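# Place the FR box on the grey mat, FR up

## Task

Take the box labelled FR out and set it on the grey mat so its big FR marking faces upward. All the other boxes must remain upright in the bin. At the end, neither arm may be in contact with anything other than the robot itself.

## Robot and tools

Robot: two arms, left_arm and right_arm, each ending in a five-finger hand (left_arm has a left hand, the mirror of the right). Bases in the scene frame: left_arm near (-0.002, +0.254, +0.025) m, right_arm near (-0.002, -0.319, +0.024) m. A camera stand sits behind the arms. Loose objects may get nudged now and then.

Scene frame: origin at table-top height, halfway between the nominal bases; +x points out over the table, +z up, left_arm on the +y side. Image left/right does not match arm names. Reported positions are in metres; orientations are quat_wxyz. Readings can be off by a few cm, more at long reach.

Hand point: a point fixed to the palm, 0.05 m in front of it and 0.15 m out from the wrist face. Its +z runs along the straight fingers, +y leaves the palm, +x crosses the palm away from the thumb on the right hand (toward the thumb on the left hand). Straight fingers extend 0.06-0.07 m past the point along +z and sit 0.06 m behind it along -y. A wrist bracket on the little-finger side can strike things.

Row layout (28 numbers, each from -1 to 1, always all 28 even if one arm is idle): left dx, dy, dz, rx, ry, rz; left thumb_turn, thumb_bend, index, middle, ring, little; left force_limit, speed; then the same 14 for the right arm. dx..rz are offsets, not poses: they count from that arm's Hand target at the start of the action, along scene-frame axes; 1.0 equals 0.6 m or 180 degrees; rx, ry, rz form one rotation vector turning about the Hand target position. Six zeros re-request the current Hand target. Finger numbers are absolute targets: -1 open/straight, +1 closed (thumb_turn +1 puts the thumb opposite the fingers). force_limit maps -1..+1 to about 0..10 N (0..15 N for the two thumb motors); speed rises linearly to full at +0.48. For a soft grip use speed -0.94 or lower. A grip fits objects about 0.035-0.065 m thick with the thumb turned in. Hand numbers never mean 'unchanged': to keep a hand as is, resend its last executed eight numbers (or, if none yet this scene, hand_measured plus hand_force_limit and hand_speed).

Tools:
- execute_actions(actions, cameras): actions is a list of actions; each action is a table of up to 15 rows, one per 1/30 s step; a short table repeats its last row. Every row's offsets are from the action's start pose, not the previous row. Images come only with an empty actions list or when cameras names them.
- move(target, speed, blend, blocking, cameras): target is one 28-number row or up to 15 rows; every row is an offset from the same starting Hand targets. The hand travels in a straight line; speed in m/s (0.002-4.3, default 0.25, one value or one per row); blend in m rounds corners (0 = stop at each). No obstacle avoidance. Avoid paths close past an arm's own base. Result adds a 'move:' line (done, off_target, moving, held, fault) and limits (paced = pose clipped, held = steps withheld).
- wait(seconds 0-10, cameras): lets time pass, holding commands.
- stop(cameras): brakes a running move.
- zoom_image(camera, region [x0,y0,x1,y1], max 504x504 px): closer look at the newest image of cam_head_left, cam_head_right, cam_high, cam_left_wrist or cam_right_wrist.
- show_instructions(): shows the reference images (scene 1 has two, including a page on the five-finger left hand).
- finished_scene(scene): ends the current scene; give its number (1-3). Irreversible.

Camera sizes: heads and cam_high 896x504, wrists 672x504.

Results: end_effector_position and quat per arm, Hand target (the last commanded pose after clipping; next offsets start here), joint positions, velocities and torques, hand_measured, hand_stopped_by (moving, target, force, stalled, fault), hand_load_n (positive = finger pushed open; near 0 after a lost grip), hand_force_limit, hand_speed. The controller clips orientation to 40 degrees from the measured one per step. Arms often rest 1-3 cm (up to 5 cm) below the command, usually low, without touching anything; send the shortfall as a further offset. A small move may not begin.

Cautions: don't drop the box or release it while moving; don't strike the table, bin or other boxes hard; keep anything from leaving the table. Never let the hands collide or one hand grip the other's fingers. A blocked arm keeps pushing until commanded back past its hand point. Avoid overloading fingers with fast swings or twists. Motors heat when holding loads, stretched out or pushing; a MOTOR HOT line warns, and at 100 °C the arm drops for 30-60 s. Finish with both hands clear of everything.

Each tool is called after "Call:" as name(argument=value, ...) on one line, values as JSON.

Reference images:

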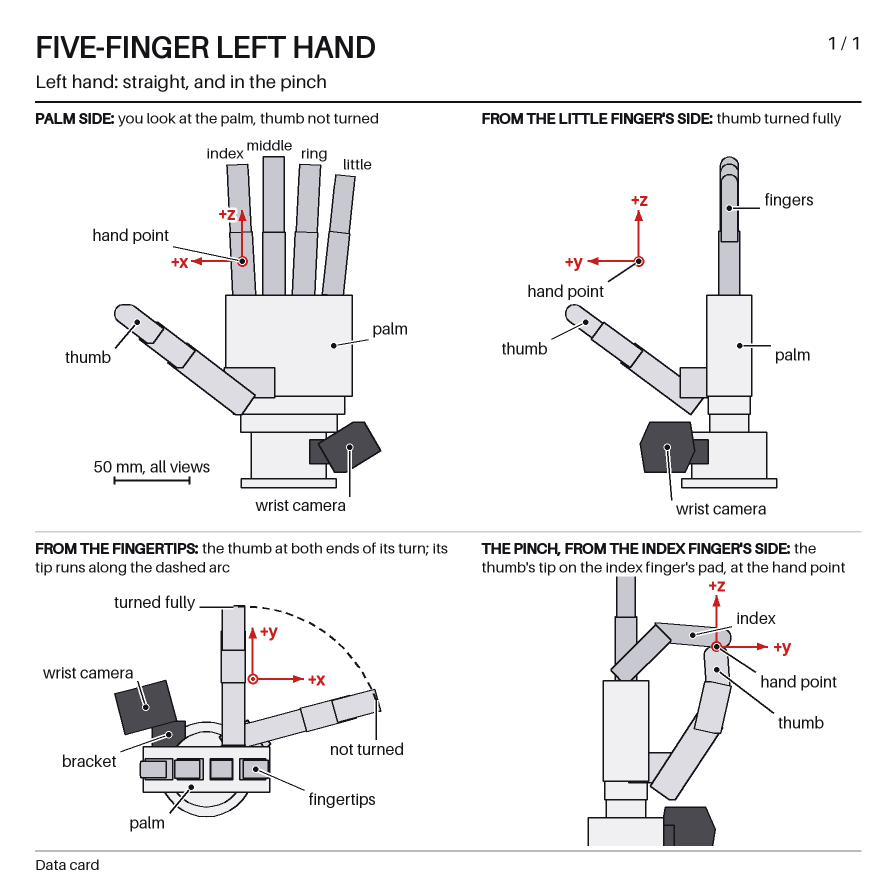

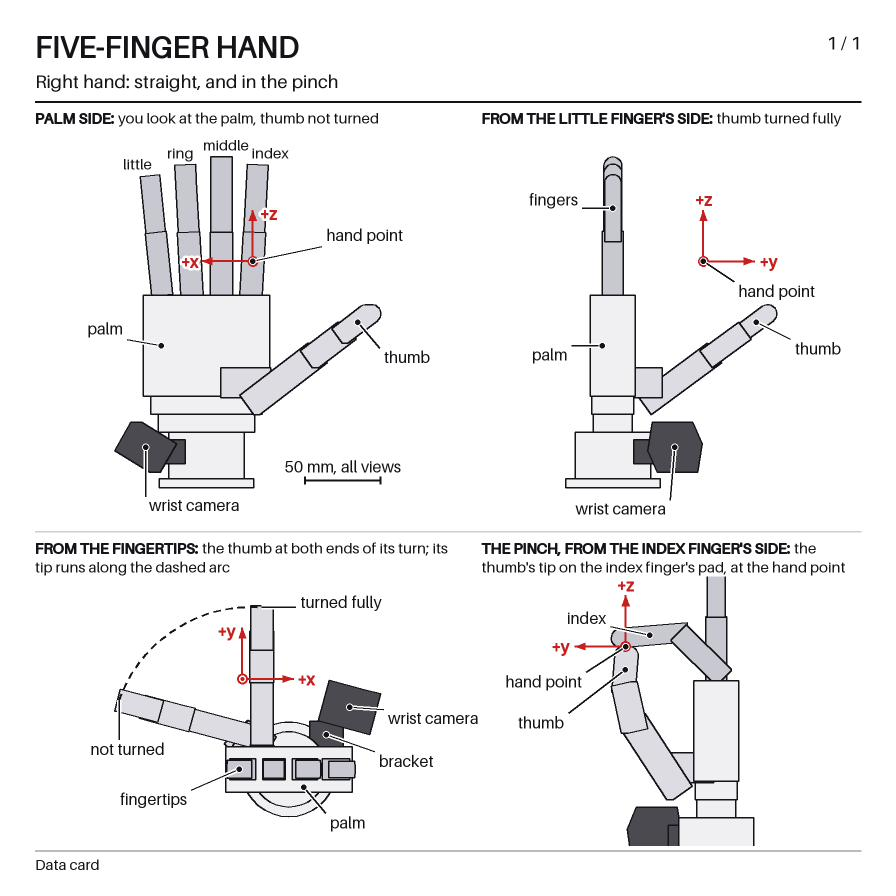

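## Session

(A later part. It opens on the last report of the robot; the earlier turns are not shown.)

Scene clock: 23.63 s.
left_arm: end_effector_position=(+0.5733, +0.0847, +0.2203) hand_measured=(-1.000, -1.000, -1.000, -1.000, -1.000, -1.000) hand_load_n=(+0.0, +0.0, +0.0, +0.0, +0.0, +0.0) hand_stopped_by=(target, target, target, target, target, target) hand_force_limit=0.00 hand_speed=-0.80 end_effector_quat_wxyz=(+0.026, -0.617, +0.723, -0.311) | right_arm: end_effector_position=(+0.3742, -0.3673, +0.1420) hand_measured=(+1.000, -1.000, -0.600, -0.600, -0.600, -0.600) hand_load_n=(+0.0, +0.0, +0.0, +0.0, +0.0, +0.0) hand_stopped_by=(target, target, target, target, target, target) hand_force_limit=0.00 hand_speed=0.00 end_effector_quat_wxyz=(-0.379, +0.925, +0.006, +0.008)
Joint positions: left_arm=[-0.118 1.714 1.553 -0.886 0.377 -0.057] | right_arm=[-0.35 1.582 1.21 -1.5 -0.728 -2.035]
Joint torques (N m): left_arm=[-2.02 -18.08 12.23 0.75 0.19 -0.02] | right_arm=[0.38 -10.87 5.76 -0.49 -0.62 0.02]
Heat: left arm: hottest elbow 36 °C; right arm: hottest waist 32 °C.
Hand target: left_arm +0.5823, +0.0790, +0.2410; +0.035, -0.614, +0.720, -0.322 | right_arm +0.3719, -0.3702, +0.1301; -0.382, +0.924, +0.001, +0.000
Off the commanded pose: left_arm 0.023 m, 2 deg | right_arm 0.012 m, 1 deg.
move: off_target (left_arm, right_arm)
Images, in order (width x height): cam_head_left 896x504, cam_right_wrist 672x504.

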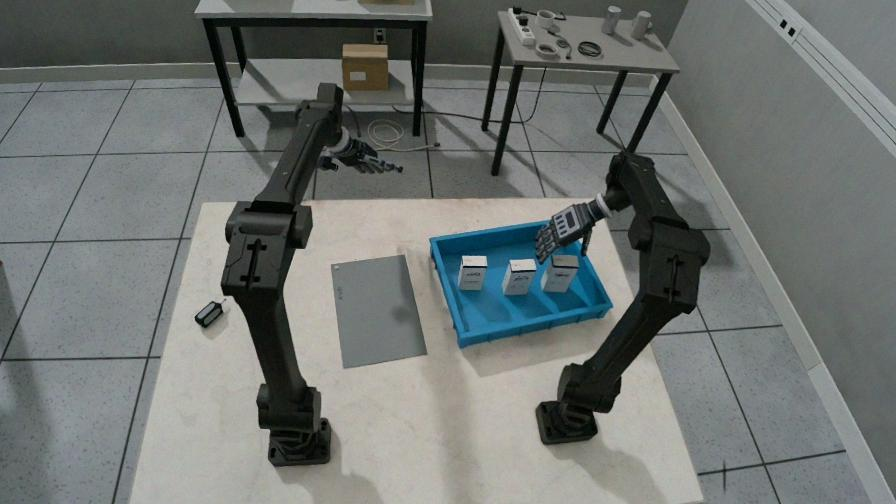

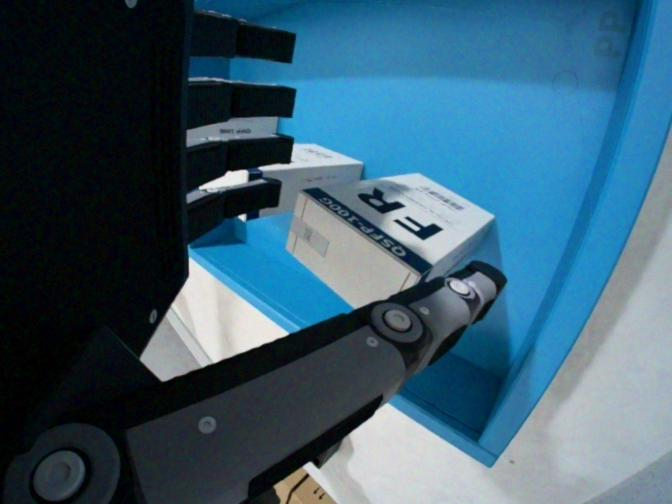

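Call:
move(target=[[0,-0.0,0.0,0,0,0,-1,-1,-1,-1,-1,-1,0,-0.8, 0.0,-0.01,-0.033,0,0,0.0,1,-1,-0.6,-0.6,-0.6,-0.6,0,0]], cameras=["cam_right_wrist","cam_head_left"], speed=0.08)

Call:
zoom_image(camera="cam_head_left", region=[480, 180, 620, 320])

Scene clock: 25.07 s.
left_arm: end_effector_position=(+0.5733, +0.0847, +0.2203) hand_measured=(-1.000, -1.000, -1.000, -1.000, -1.000, -1.000) hand_load_n=(+0.0, +0.0, +0.0, +0.0, -0.5, +0.0) hand_stopped_by=(target, target, target, target, target, target) hand_force_limit=0.00 hand_speed=-0.80 end_effector_quat_wxyz=(+0.026, -0.617, +0.723, -0.311) | right_arm: end_effector_position=(+0.3750, -0.3708, +0.1223) hand_measured=(+1.000, -1.000, -0.600, -0.600, -0.600, -0.600) hand_load_n=(+0.0, +0.0, +0.0, +0.0, +0.0, +0.0) hand_stopped_by=(target, target, target, target, target, target) hand_force_limit=0.00 hand_speed=0.00 end_effector_quat_wxyz=(-0.380, +0.925, +0.005, +0.006)
Joint positions: left_arm=[-0.118 1.714 1.553 -0.886 0.377 -0.057] | right_arm=[-0.357 1.612 1.189 -1.46 -0.726 -2.044]
Joint torques (N m): left_arm=[-1.38 -17.26 12.3 0.72 0.16 -0.03] | right_arm=[-0.15 -11.46 5.55 -0.28 -0.52 -0.07]
Heat: left arm: hottest elbow 37 °C; right arm: hottest waist 32 °C.
Hand target: left_arm +0.5823, +0.0790, +0.2410; +0.035, -0.614, +0.720, -0.322 | right_arm +0.3718, -0.3761, +0.1103; -0.382, +0.924, +0.000, +0.000
Off the commanded pose: left_arm 0.023 m, 2 deg | right_arm 0.013 m, 1 deg.
move: off_target (left_arm, right_arm)
Images, in order (width x height): cam_head_left 896x504, cam_right_wrist 672x504.

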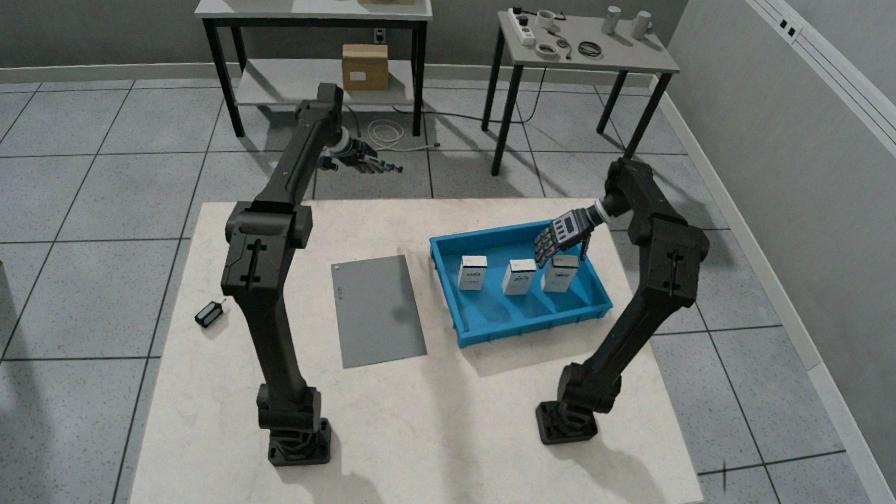

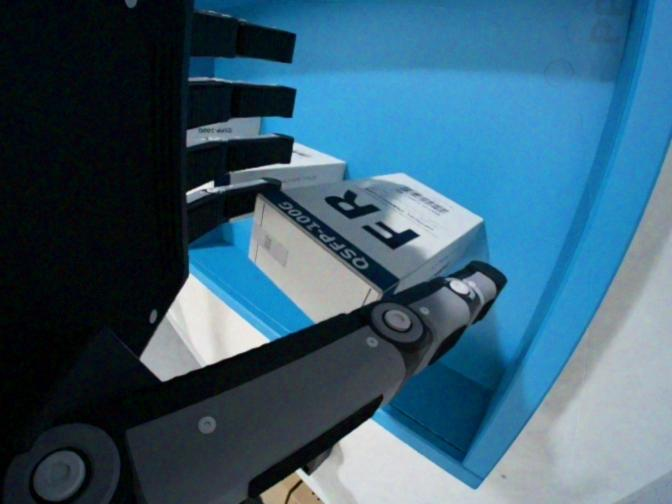

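Scaled by 3.600.

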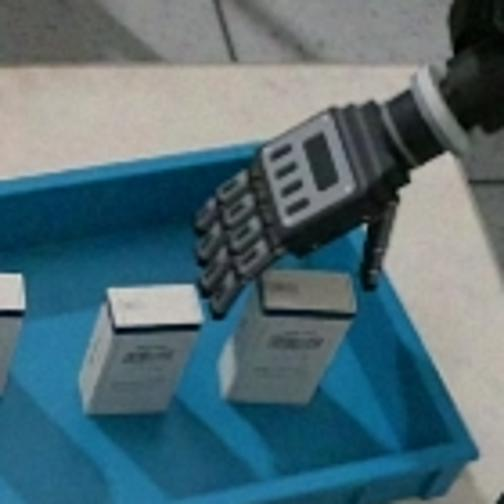

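Call:
move(target=[[0,-0.0,0.0,0,0,0,-1,-1,-1,-1,-1,-1,0,-0.8, 0.0,0,0,0,0,0.0,1,-0.3,0.2,0.2,-0.6,-0.6,-0.2,-0.88]], cameras=["cam_right_wrist","cam_head_left"], speed=0.08)

Call:
zoom_image(camera="cam_head_left", region=[480, 180, 620, 320])

Scene clock: 29.67 s.
left_arm: end_effector_position=(+0.5733, +0.0847, +0.2203) hand_measured=(-1.000, -1.000, -1.000, -1.000, -1.000, -1.000) hand_load_n=(-0.5, +0.0, +0.0, +0.0, +0.0, +0.0) hand_stopped_by=(target, target, target, target, target, target) hand_force_limit=0.00 hand_speed=-0.80 end_effector_quat_wxyz=(+0.026, -0.617, +0.723, -0.311) | right_arm: end_effector_position=(+0.3752, -0.3709, +0.1222) hand_measured=(+1.000, -0.300, +0.200, +0.200, -0.600, -0.600) hand_load_n=(-0.5, +0.0, +0.0, +0.0, +0.0, +0.0) hand_stopped_by=(target, target, target, target, target, target) hand_force_limit=-0.20 hand_speed=-0.88 end_effector_quat_wxyz=(-0.380, +0.925, +0.005, +0.006)
Joint positions: left_arm=[-0.118 1.714 1.553 -0.886 0.377 -0.057] | right_arm=[-0.357 1.612 1.189 -1.46 -0.726 -2.045]
Joint torques (N m): left_arm=[-1.44 -17.96 12.29 0.73 0.16 -0.01] | right_arm=[-0.09 -11.46 5.53 -0.35 -0.51 -0.03]
Heat: left arm: hottest elbow 38 °C; right arm: hottest waist 31 °C.
Hand target: left_arm +0.5823, +0.0790, +0.2410; +0.035, -0.614, +0.720, -0.322 | right_arm +0.3719, -0.3761, +0.1102; -0.382, +0.924, +0.001, +0.000
Off the commanded pose: left_arm 0.023 m, 2 deg | right_arm 0.013 m, 1 deg.
move: off_target (left_arm, right_arm)
Images, in order (width x height): cam_head_left 896x504, cam_right_wrist 672x504.

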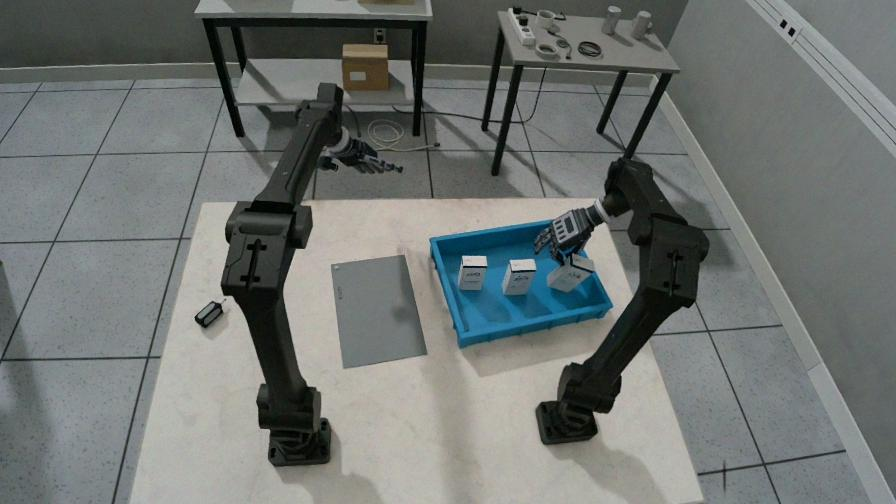

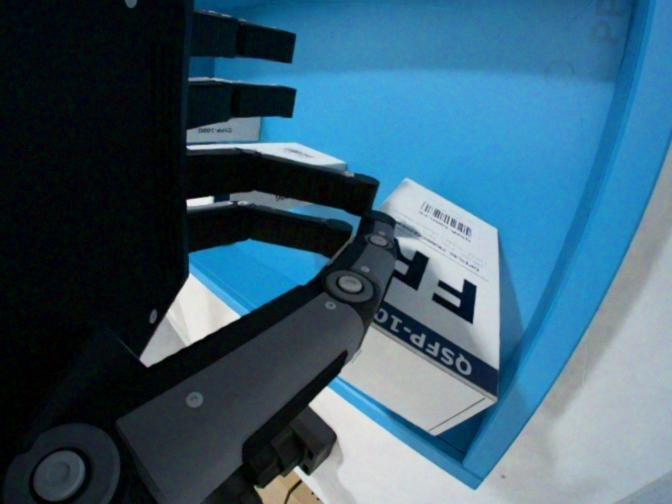

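Scaled by 3.600.

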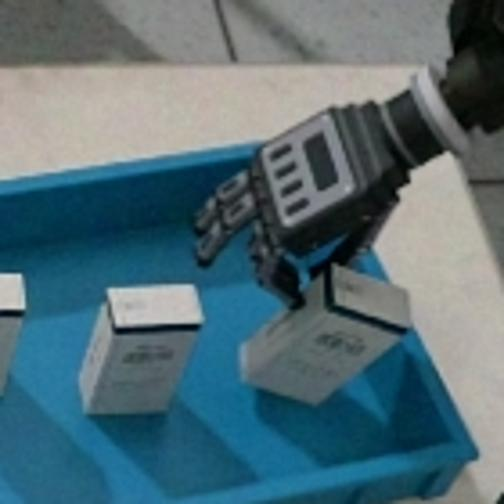

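Call:
move(target=[[0,-0.0,0.0,0,0,0,-1,-1,-1,-1,-1,-1,0,-0.8, 0.0,0,0,0,0,0.0,1,-1,-0.2,-0.2,-0.6,-0.6,-0.2,-0.88]], cameras=["cam_right_wrist","cam_head_left"], speed=0.08)

Call:
zoom_image(camera="cam_head_left", region=[480, 180, 620, 320])

Scene clock: 34.23 s.
left_arm: end_effector_position=(+0.5733, +0.0847, +0.2203) hand_measured=(-1.000, -1.000, -1.000, -1.000, -1.000, -1.000) hand_load_n=(+0.0, +0.0, +0.0, +0.0, +0.0, +0.0) hand_stopped_by=(target, target, target, target, target, target) hand_force_limit=0.00 hand_speed=-0.80 end_effector_quat_wxyz=(+0.026, -0.617, +0.723, -0.311) | right_arm: end_effector_position=(+0.3752, -0.3709, +0.1222) hand_measured=(+1.000, -1.000, -0.200, -0.200, -0.600, -0.600) hand_load_n=(+0.0, +0.0, +0.0, +0.0, -0.5, +0.0) hand_stopped_by=(target, target, target, target, target, target) hand_force_limit=-0.20 hand_speed=-0.88 end_effector_quat_wxyz=(-0.380, +0.925, +0.005, +0.006)
Joint positions: left_arm=[-0.118 1.714 1.553 -0.886 0.377 -0.057] | right_arm=[-0.357 1.612 1.189 -1.46 -0.726 -2.045]
Joint torques (N m): left_arm=[-1.03 -17.03 12.37 0.75 0.22 -0.04] | right_arm=[-0.15 -11.4 5.53 -0.35 -0.52 -0.04]
Heat: left arm: hottest elbow 38 °C; right arm: hottest waist 31 °C.
Hand target: left_arm +0.5823, +0.0790, +0.2410; +0.035, -0.614, +0.720, -0.322 | right_arm +0.3719, -0.3761, +0.1102; -0.382, +0.924, +0.001, +0.000
Off the commanded pose: left_arm 0.023 m, 2 deg | right_arm 0.013 m, 1 deg.
move: off_target (left_arm, right_arm)
Images, in order (width x height): cam_head_left 896x504, cam_right_wrist 672x504.

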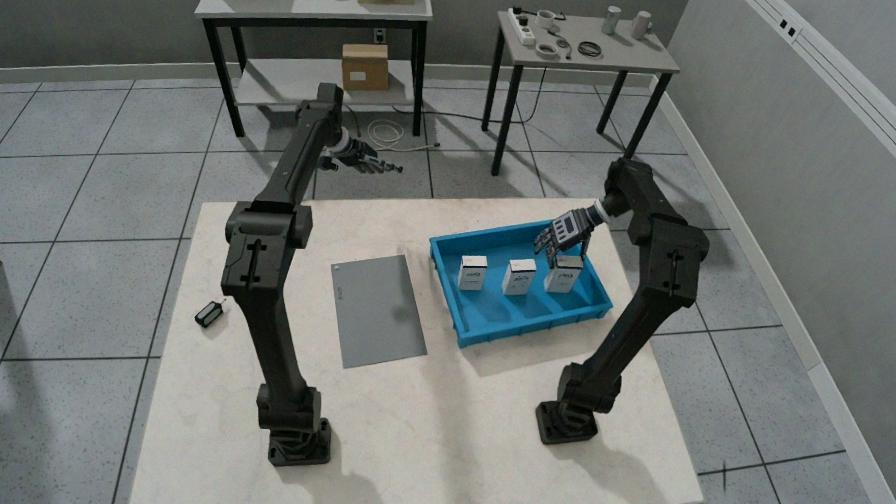

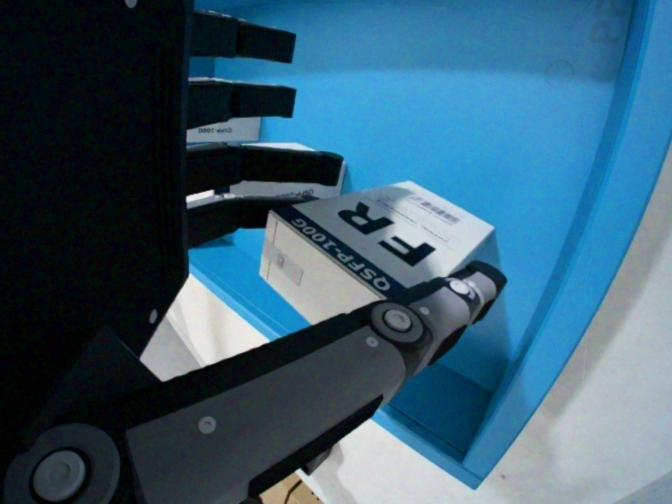

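Scaled by 3.600.

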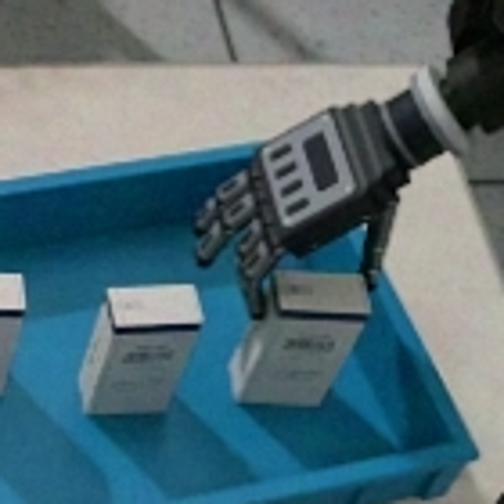

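Call:
move(target=[[0,0,0,0,0,0,-1,-1,-1,-1,-1,-1,0,-0.8, 0,0,0,0,0,0.0,1,-1,-0.65,-0.65,-0.65,-0.65,-0.2,-0.6],[0,0,0,0,0,0,-1,-1,-1,-1,-1,-1,0,-0.8, -0.025,-0.005,0.05,0,0,0.0,1,-1,-0.65,-0.65,-0.65,-0.65,-0.2,-0.6],[0,0,0,0,0,0,-1,-1,-1,-1,-1,-1,0,-0.8, -0.025,-0.005,0.0,0,0,0.0,1,-1,-0.65,-0.65,-0.65,-0.65,-0.2,-0.6]], cameras=["cam_right_wrist","cam_head_left","cam_head_right"], speed=0.1)

Call:
zoom_image(camera="cam_head_left", region=[480, 180, 620, 320])

Scene clock: 37.03 s.
left_arm: end_effector_position=(+0.5733, +0.0847, +0.2203) hand_measured=(-1.000, -1.000, -1.000, -1.000, -1.000, -1.000) hand_load_n=(+0.0, +0.0, +0.0, +0.0, +0.0, +0.0) hand_stopped_by=(target, target, target, target, target, target) hand_force_limit=0.00 hand_speed=-0.80 end_effector_quat_wxyz=(+0.026, -0.617, +0.723, -0.311) | right_arm: end_effector_position=(+0.3605, -0.3744, +0.1216) hand_measured=(+1.000, -1.000, -0.650, -0.650, -0.650, -0.650) hand_load_n=(+0.0, +0.0, +0.0, +0.0, +0.0, +0.0) hand_stopped_by=(target, target, target, target, target, target) hand_force_limit=-0.20 hand_speed=-0.60 end_effector_quat_wxyz=(-0.379, +0.925, +0.005, +0.005)
Joint positions: left_arm=[-0.118 1.714 1.553 -0.886 0.377 -0.057] | right_arm=[-0.376 1.586 1.154 -1.468 -0.719 -2.069]
Joint torques (N m): left_arm=[-1.2 -17.26 12.23 0.64 0.17 -0.04] | right_arm=[-0.21 -11.11 5.38 -0.43 -0.52 -0.04]
Heat: left arm: hottest elbow 39 °C; right arm: hottest waist 31 °C.
Hand target: left_arm +0.5823, +0.0790, +0.2410; +0.035, -0.614, +0.720, -0.322 | right_arm +0.3569, -0.3792, +0.1104; -0.382, +0.924, +0.001, +0.000
Off the commanded pose: left_arm 0.023 m, 2 deg | right_arm 0.013 m, 1 deg.
move: off_target (left_arm, right_arm)
Images, in order (width x height): cam_head_left 896x504, cam_head_right 896x504, cam_right_wrist 672x504.

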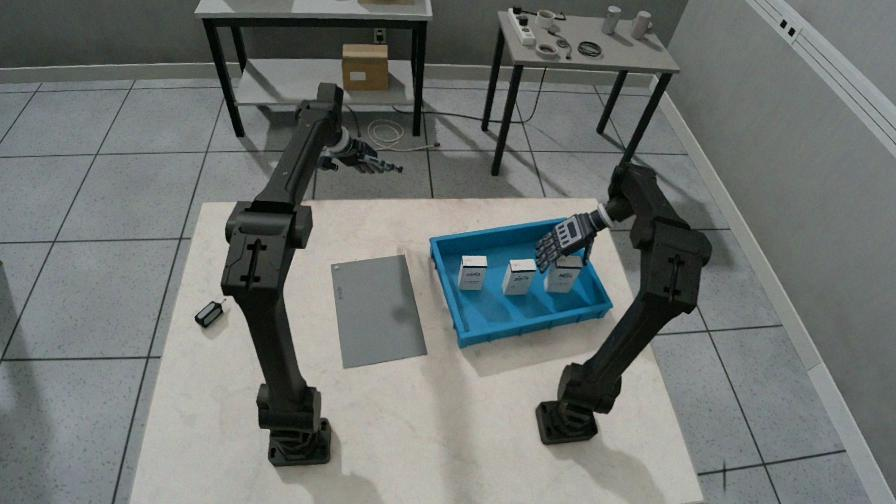

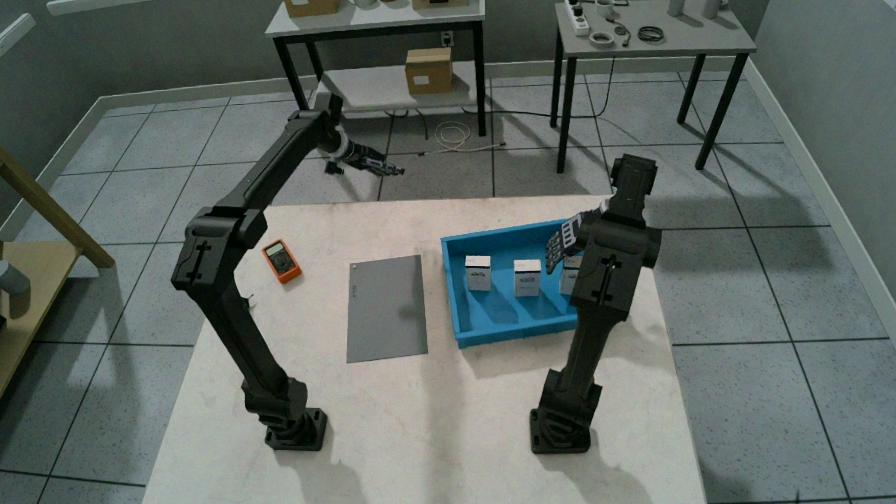

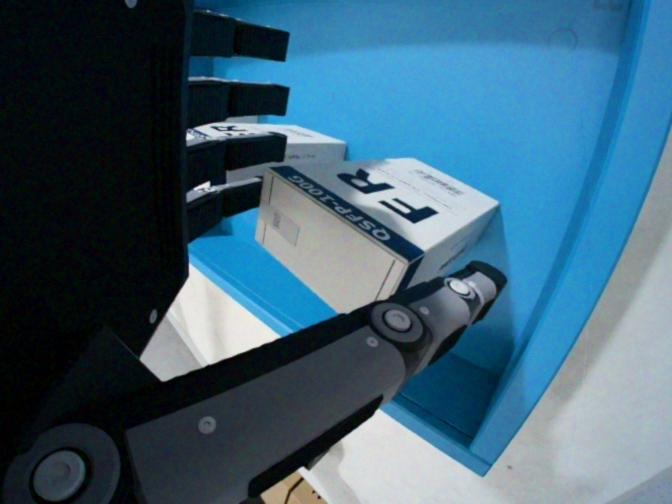

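Scaled by 3.600.

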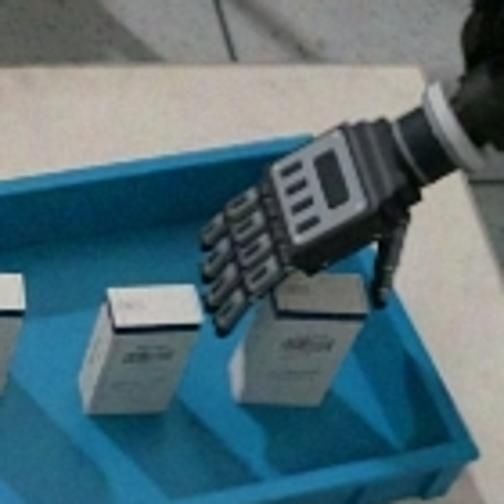

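Call:
move(target=[[0,0,0,0,0,0,-1,-1,-1,-1,-1,-1,0,-0.8, -0.017,-0.004,0.04,0,0,0.0,1,-1,-0.65,-0.65,-0.65,-0.65,-0.2,-0.6],[0,0,0,0,0,0,-1,-1,-1,-1,-1,-1,0,-0.8, -0.017,-0.004,0.0,0,0,0.0,1,-1,-0.65,-0.65,-0.65,-0.65,-0.2,-0.6]], cameras=["cam_right_wrist","cam_head_left"], speed=0.1)

Call:
zoom_image(camera="cam_head_left", region=[520, 220, 620, 320])

Scene clock: 39.13 s.
left_arm: end_effector_position=(+0.5733, +0.0847, +0.2203) hand_measured=(-1.000, -1.000, -1.000, -1.000, -1.000, -1.000) hand_load_n=(+0.0, +0.0, +0.0, +0.0, +0.0, +0.0) hand_stopped_by=(target, target, target, target, target, target) hand_force_limit=0.00 hand_speed=-0.80 end_effector_quat_wxyz=(+0.026, -0.617, +0.723, -0.311) | right_arm: end_effector_position=(+0.3501, -0.3769, +0.1184) hand_measured=(+1.000, -1.000, -0.650, -0.650, -0.650, -0.650) hand_load_n=(+0.0, +0.0, +0.0, +0.0, +0.0, +0.0) hand_stopped_by=(target, target, target, target, target, target) hand_force_limit=-0.20 hand_speed=-0.60 end_effector_quat_wxyz=(-0.381, +0.925, +0.003, +0.002)
Joint positions: left_arm=[-0.118 1.714 1.553 -0.886 0.377 -0.057] | right_arm=[-0.391 1.577 1.131 -1.475 -0.714 -2.087]
Joint torques (N m): left_arm=[-1.55 -16.73 12.25 0.92 0.16 -0.05] | right_arm=[-0.15 -11.58 5.3 -0.39 -0.51 -0.04]
Heat: left arm: hottest elbow 39 °C; right arm: hottest waist 31 °C.
Hand target: left_arm +0.5823, +0.0790, +0.2410; +0.035, -0.614, +0.720, -0.322 | right_arm +0.3467, -0.3816, +0.1103; -0.382, +0.924, +0.001, +0.000
Off the commanded pose: left_arm 0.023 m, 2 deg | right_arm 0.010 m, 0 deg.
move: off_target (left_arm)
Images, in order (width x height): cam_head_left 896x504, cam_right_wrist 672x504.

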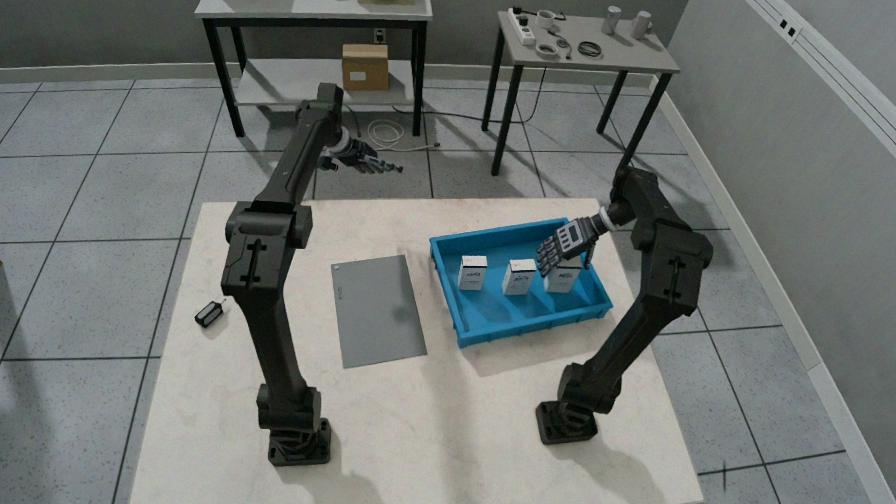

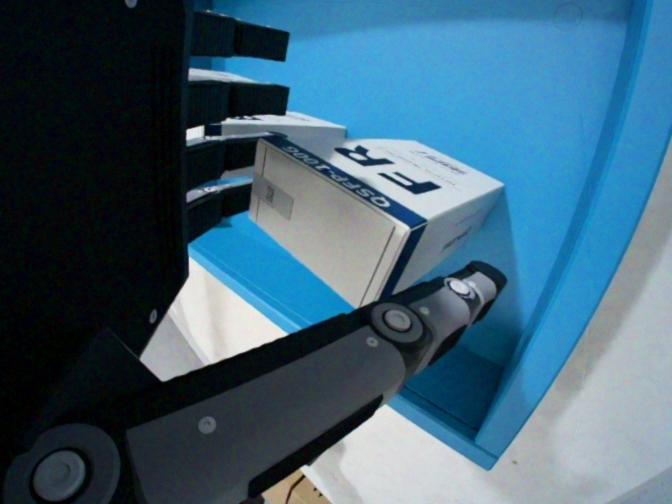

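Scaled by 5.040.

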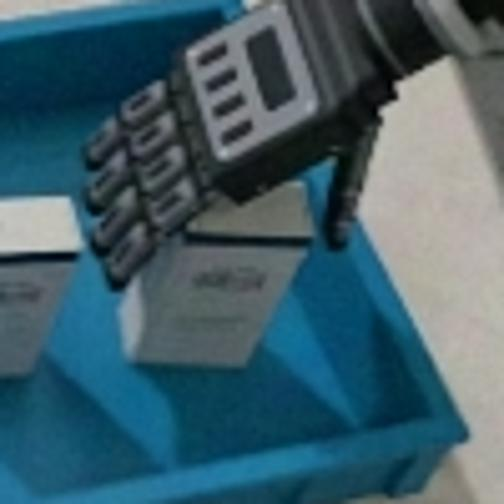

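Call:
move(target=[[0,-0.0,0.0,0,0,0,-1,-1,-1,-1,-1,-1,0,-0.8, 0.0,0,0,0,0,0.0,1,-0.3,0.2,0.2,-0.65,-0.65,-0.2,-0.9]], cameras=["cam_right_wrist","cam_head_left"], speed=0.08, blocking=false)

Call:
wait(seconds=1.0, cameras=["cam_right_wrist"])

Call:
wait(seconds=1.5, cameras=["cam_right_wrist","cam_head_left"])

Scene clock: 39.87 s.
left_arm: end_effector_position=(+0.5733, +0.0847, +0.2203) hand_measured=(-1.000, -1.000, -1.000, -1.000, -1.000, -1.000) hand_load_n=(-0.5, +0.0, +0.0, +0.0, +0.0, +0.0) hand_stopped_by=(target, target, target, target, target, target) hand_force_limit=0.00 hand_speed=-0.80 end_effector_quat_wxyz=(+0.026, -0.617, +0.723, -0.311) | right_arm: end_effector_position=(+0.3502, -0.3769, +0.1184) hand_measured=(+1.000, -0.942, -0.540, -0.540, -0.650, -0.650) hand_load_n=(+0.0, +0.0, +0.5, +0.0, +0.0, +0.0) hand_stopped_by=(target, moving, moving, moving, target, target) hand_force_limit=-0.20 hand_speed=-0.90 end_effector_quat_wxyz=(-0.381, +0.925, +0.003, +0.002)
Joint positions: left_arm=[-0.118 1.714 1.553 -0.886 0.377 -0.057] | right_arm=[-0.391 1.577 1.131 -1.474 -0.714 -2.087]
Joint torques (N m): left_arm=[-1.67 -16.56 12.42 0.75 0.18 -0.03] | right_arm=[-0.09 -11.58 5.31 -0.43 -0.51 -0.04]
Heat: left arm: hottest elbow 39 °C; right arm: hottest waist 31 °C.
Hand target: left_arm +0.5823, +0.0790, +0.2410; +0.035, -0.614, +0.720, -0.322 | right_arm +0.3467, -0.3816, +0.1103; -0.382, +0.924, +0.001, +0.000
Off the commanded pose: left_arm 0.023 m, 2 deg | right_arm 0.010 m, 0 deg.
move: running
Images, in order (width x height): cam_head_left 896x504, cam_right_wrist 672x504.

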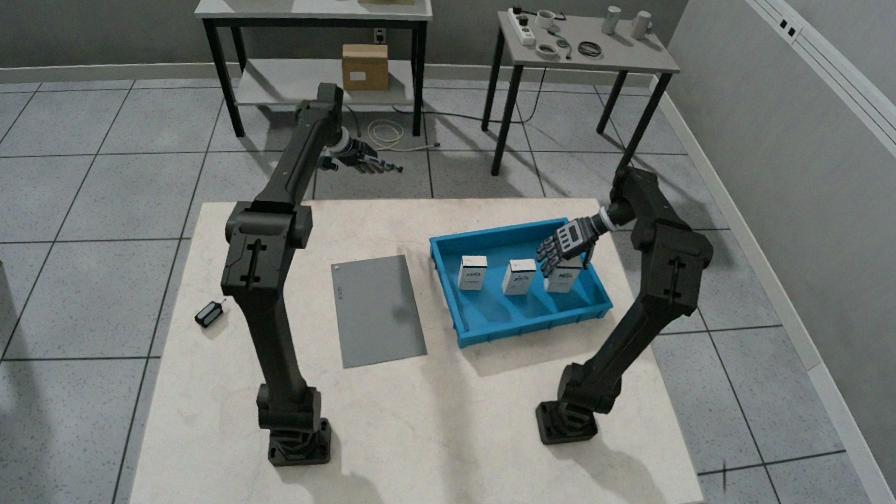

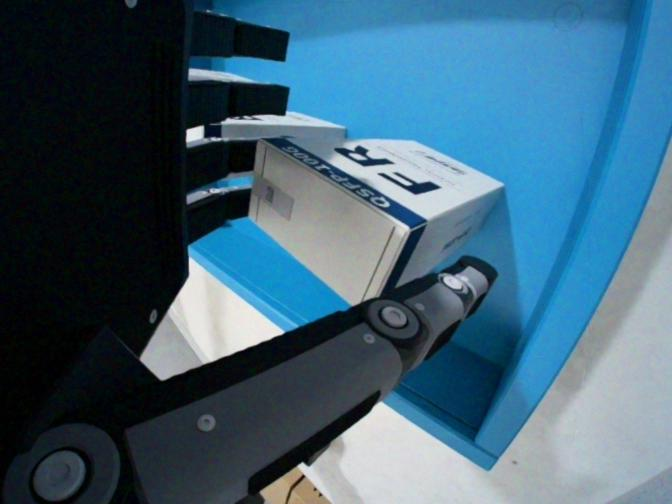

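Scene clock: 40.87 s.
left_arm: end_effector_position=(+0.5733, +0.0847, +0.2203) hand_measured=(-1.000, -1.000, -1.000, -1.000, -1.000, -1.000) hand_load_n=(+0.0, +0.0, +0.0, +0.0, +0.0, +0.0) hand_stopped_by=(target, target, target, target, target, target) hand_force_limit=0.00 hand_speed=-0.80 end_effector_quat_wxyz=(+0.026, -0.617, +0.723, -0.311) | right_arm: end_effector_position=(+0.3502, -0.3770, +0.1184) hand_measured=(+1.000, -0.800, -0.260, -0.260, -0.650, -0.650) hand_load_n=(+0.0, +1.5, +0.5, +2.0, +0.0, +0.0) hand_stopped_by=(target, moving, moving, moving, target, target) hand_force_limit=-0.20 hand_speed=-0.90 end_effector_quat_wxyz=(-0.381, +0.925, +0.003, +0.002)
Joint positions: left_arm=[-0.118 1.714 1.553 -0.886 0.377 -0.057] | right_arm=[-0.391 1.577 1.131 -1.474 -0.714 -2.087]
Joint torques (N m): left_arm=[-0.73 -17.73 12.29 0.85 0.18 -0.03] | right_arm=[-0.15 -11.11 5.45 -0.42 -0.52 -0.02]
Heat: left arm: hottest elbow 39 °C; right arm: hottest waist 31 °C.
Hand target: left_arm +0.5823, +0.0790, +0.2410; +0.035, -0.614, +0.720, -0.322 | right_arm +0.3467, -0.3816, +0.1102; -0.382, +0.924, +0.000, +0.000
Off the commanded pose: left_arm 0.023 m, 2 deg | right_arm 0.010 m, 0 deg.
earlier move: running
wait: 1.00 s; no rest
Images, in order (width x height): cam_right_wrist 672x504.

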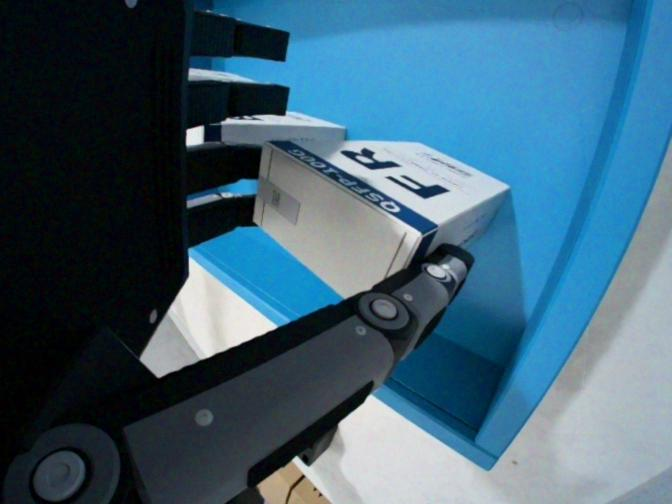

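Scene clock: 41.13 s.
left_arm: end_effector_position=(+0.5733, +0.0847, +0.2203) hand_measured=(-1.000, -1.000, -1.000, -1.000, -1.000, -1.000) hand_load_n=(+0.0, +0.0, +0.0, +0.0, +0.0, +0.0) hand_stopped_by=(target, target, target, target, target, target) hand_force_limit=0.00 hand_speed=-0.80 end_effector_quat_wxyz=(+0.026, -0.617, +0.723, -0.311) | right_arm: end_effector_position=(+0.3502, -0.3770, +0.1183) hand_measured=(+1.000, -0.790, -0.234, -0.252, -0.650, -0.650) hand_load_n=(-0.5, +6.0, +5.0, +3.0, +0.0, +0.0) hand_stopped_by=(target, force, force, force, target, target) hand_force_limit=-0.20 hand_speed=-0.90 end_effector_quat_wxyz=(-0.381, +0.925, +0.004, +0.002)
Joint positions: left_arm=[-0.118 1.714 1.553 -0.886 0.377 -0.057] | right_arm=[-0.391 1.577 1.131 -1.474 -0.714 -2.087]
Joint torques (N m): left_arm=[-1.2 -17.85 12.27 0.61 0.16 -0.02] | right_arm=[-0.21 -11.52 5.3 -0.42 -0.52 -0.04]
Heat: left arm: hottest elbow 39 °C; right arm: hottest waist 31 °C.
Hand target: left_arm +0.5823, +0.0790, +0.2410; +0.035, -0.614, +0.720, -0.322 | right_arm +0.3467, -0.3816, +0.1102; -0.382, +0.924, +0.001, +0.000
Off the commanded pose: left_arm 0.023 m, 2 deg | right_arm 0.010 m, 0 deg.
earlier move: off_target (left_arm)
wait: 0.27 of 1.5 s (the move ended)
Images, in order (width x height): cam_head_left 896x504, cam_right_wrist 672x504.

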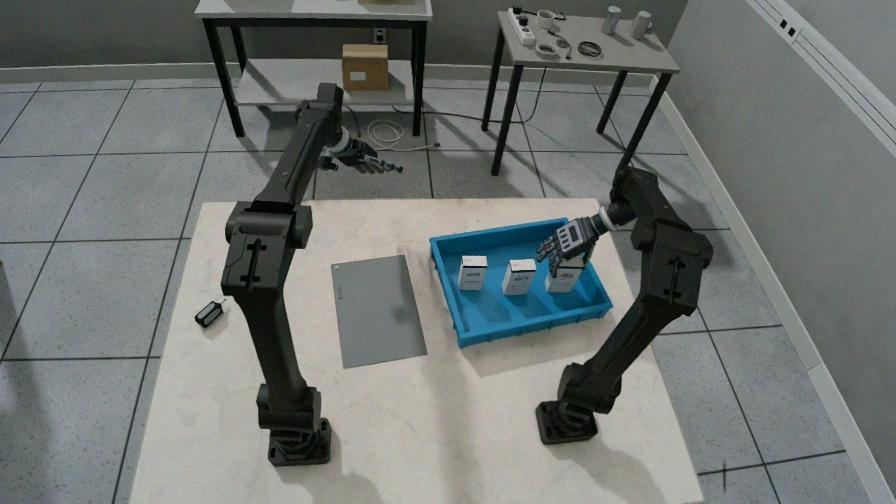

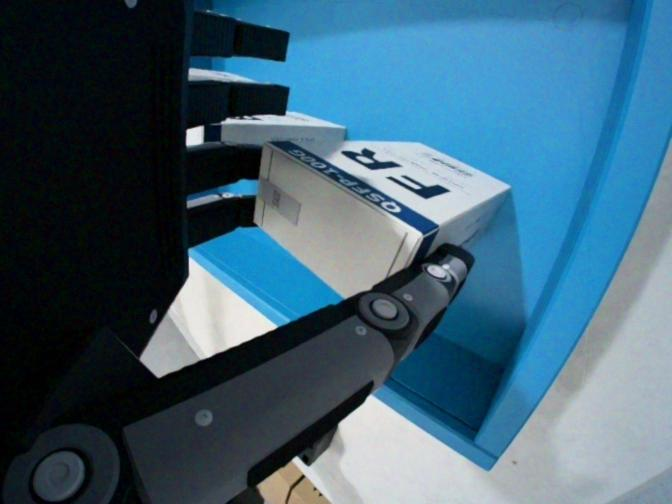

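Call:
move(target=[[0,0.0,0.0,0,0,0,-1,-1,-1,-1,-1,-1,0,-0.8, 0.0,0,0.35,0,0,0.0,1,-0.3,0.2,0.2,-0.65,-0.65,-0.2,-0.9]], cameras=["all"], speed=0.12)

Scene clock: 44.77 s.
left_arm: end_effector_position=(+0.5733, +0.0847, +0.2203) hand_measured=(-1.000, -1.000, -1.000, -1.000, -1.000, -1.000) hand_load_n=(+0.0, +0.0, +0.0, +0.0, +0.0, +0.0) hand_stopped_by=(target, target, target, target, target, target) hand_force_limit=0.00 hand_speed=-0.80 end_effector_quat_wxyz=(+0.026, -0.617, +0.723, -0.311) | right_arm: end_effector_position=(+0.3370, -0.3768, +0.2941) hand_measured=(+1.000, -0.790, -0.234, -0.252, -0.650, -0.650) hand_load_n=(-0.5, +6.0, +5.0, +3.0, +0.0, +0.0) hand_stopped_by=(target, force, force, force, target, target) hand_force_limit=-0.20 hand_speed=-0.90 end_effector_quat_wxyz=(-0.327, +0.940, -0.049, +0.084)
Joint positions: left_arm=[-0.118 1.714 1.553 -0.886 0.377 -0.057] | right_arm=[-0.391 1.293 1.35 -1.689 -0.686 -1.865]
Joint torques (N m): left_arm=[-1.9 -17.44 12.3 0.92 0.18 -0.11] | right_arm=[1.14 -9.99 12.44 -0.59 -0.65 0.18]
Heat: left arm: hottest elbow 40 °C; right arm: hottest waist 31 °C.
Hand target: left_arm +0.5823, +0.0790, +0.2410; +0.035, -0.614, +0.720, -0.322 | right_arm +0.3467, -0.3816, +0.3203; -0.382, +0.924, +0.001, +0.000
Off the commanded pose: left_arm 0.023 m, 2 deg | right_arm 0.028 m, 13 deg.
joint sent to its limit (right arm) — joint 4 (wrist pitch), lower limit. The joint targets are off in orientation, not in position.
move: off_target (left_arm, right_arm)

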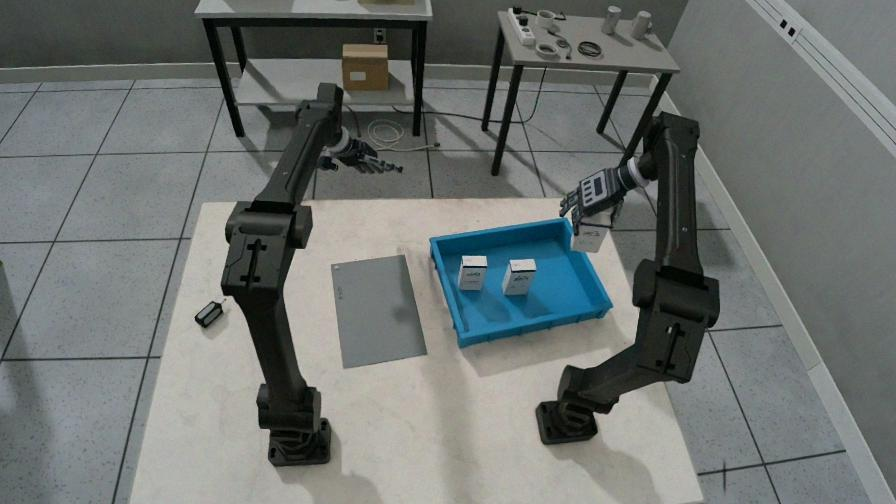

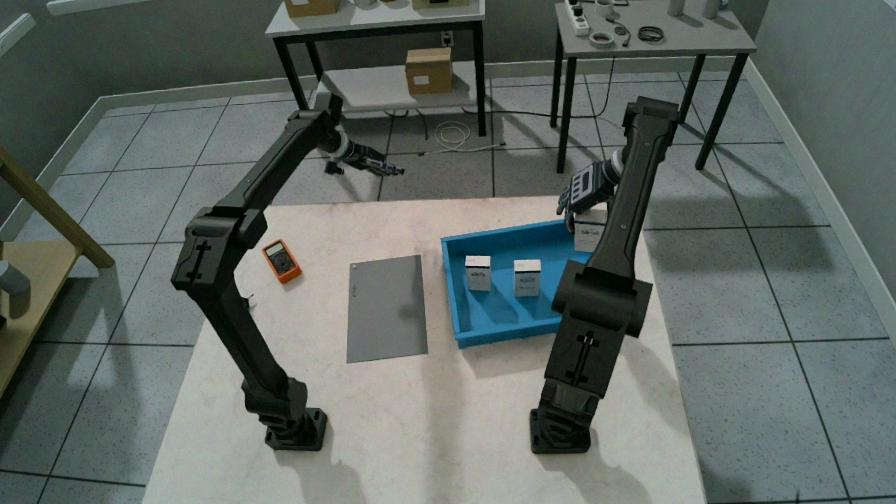

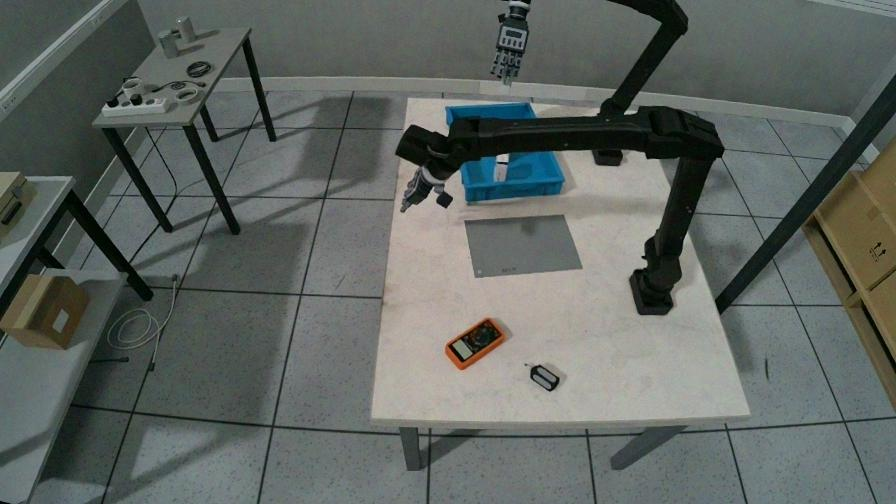

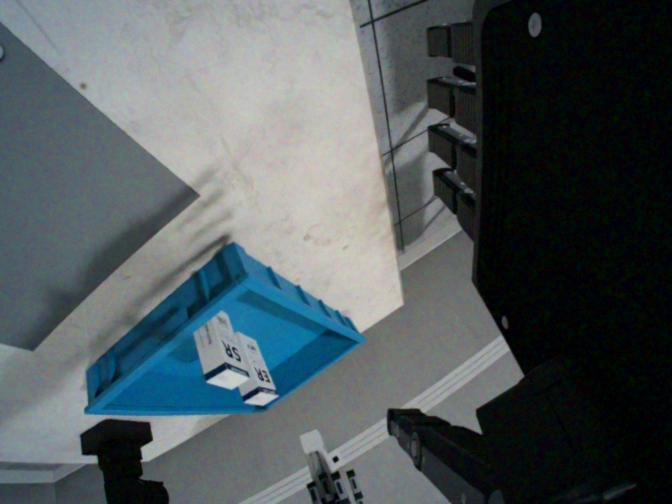

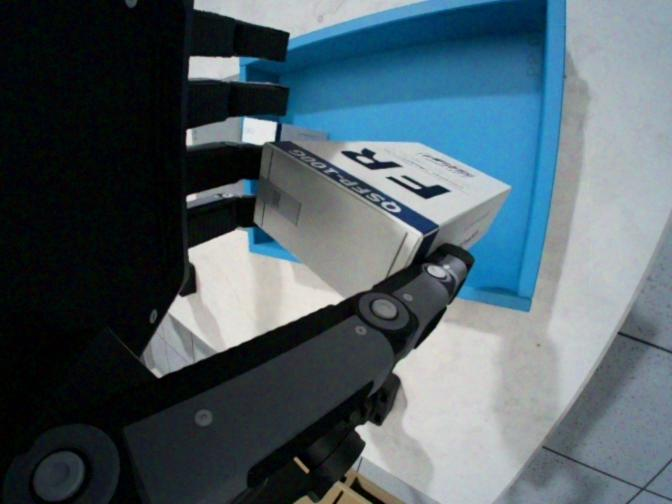

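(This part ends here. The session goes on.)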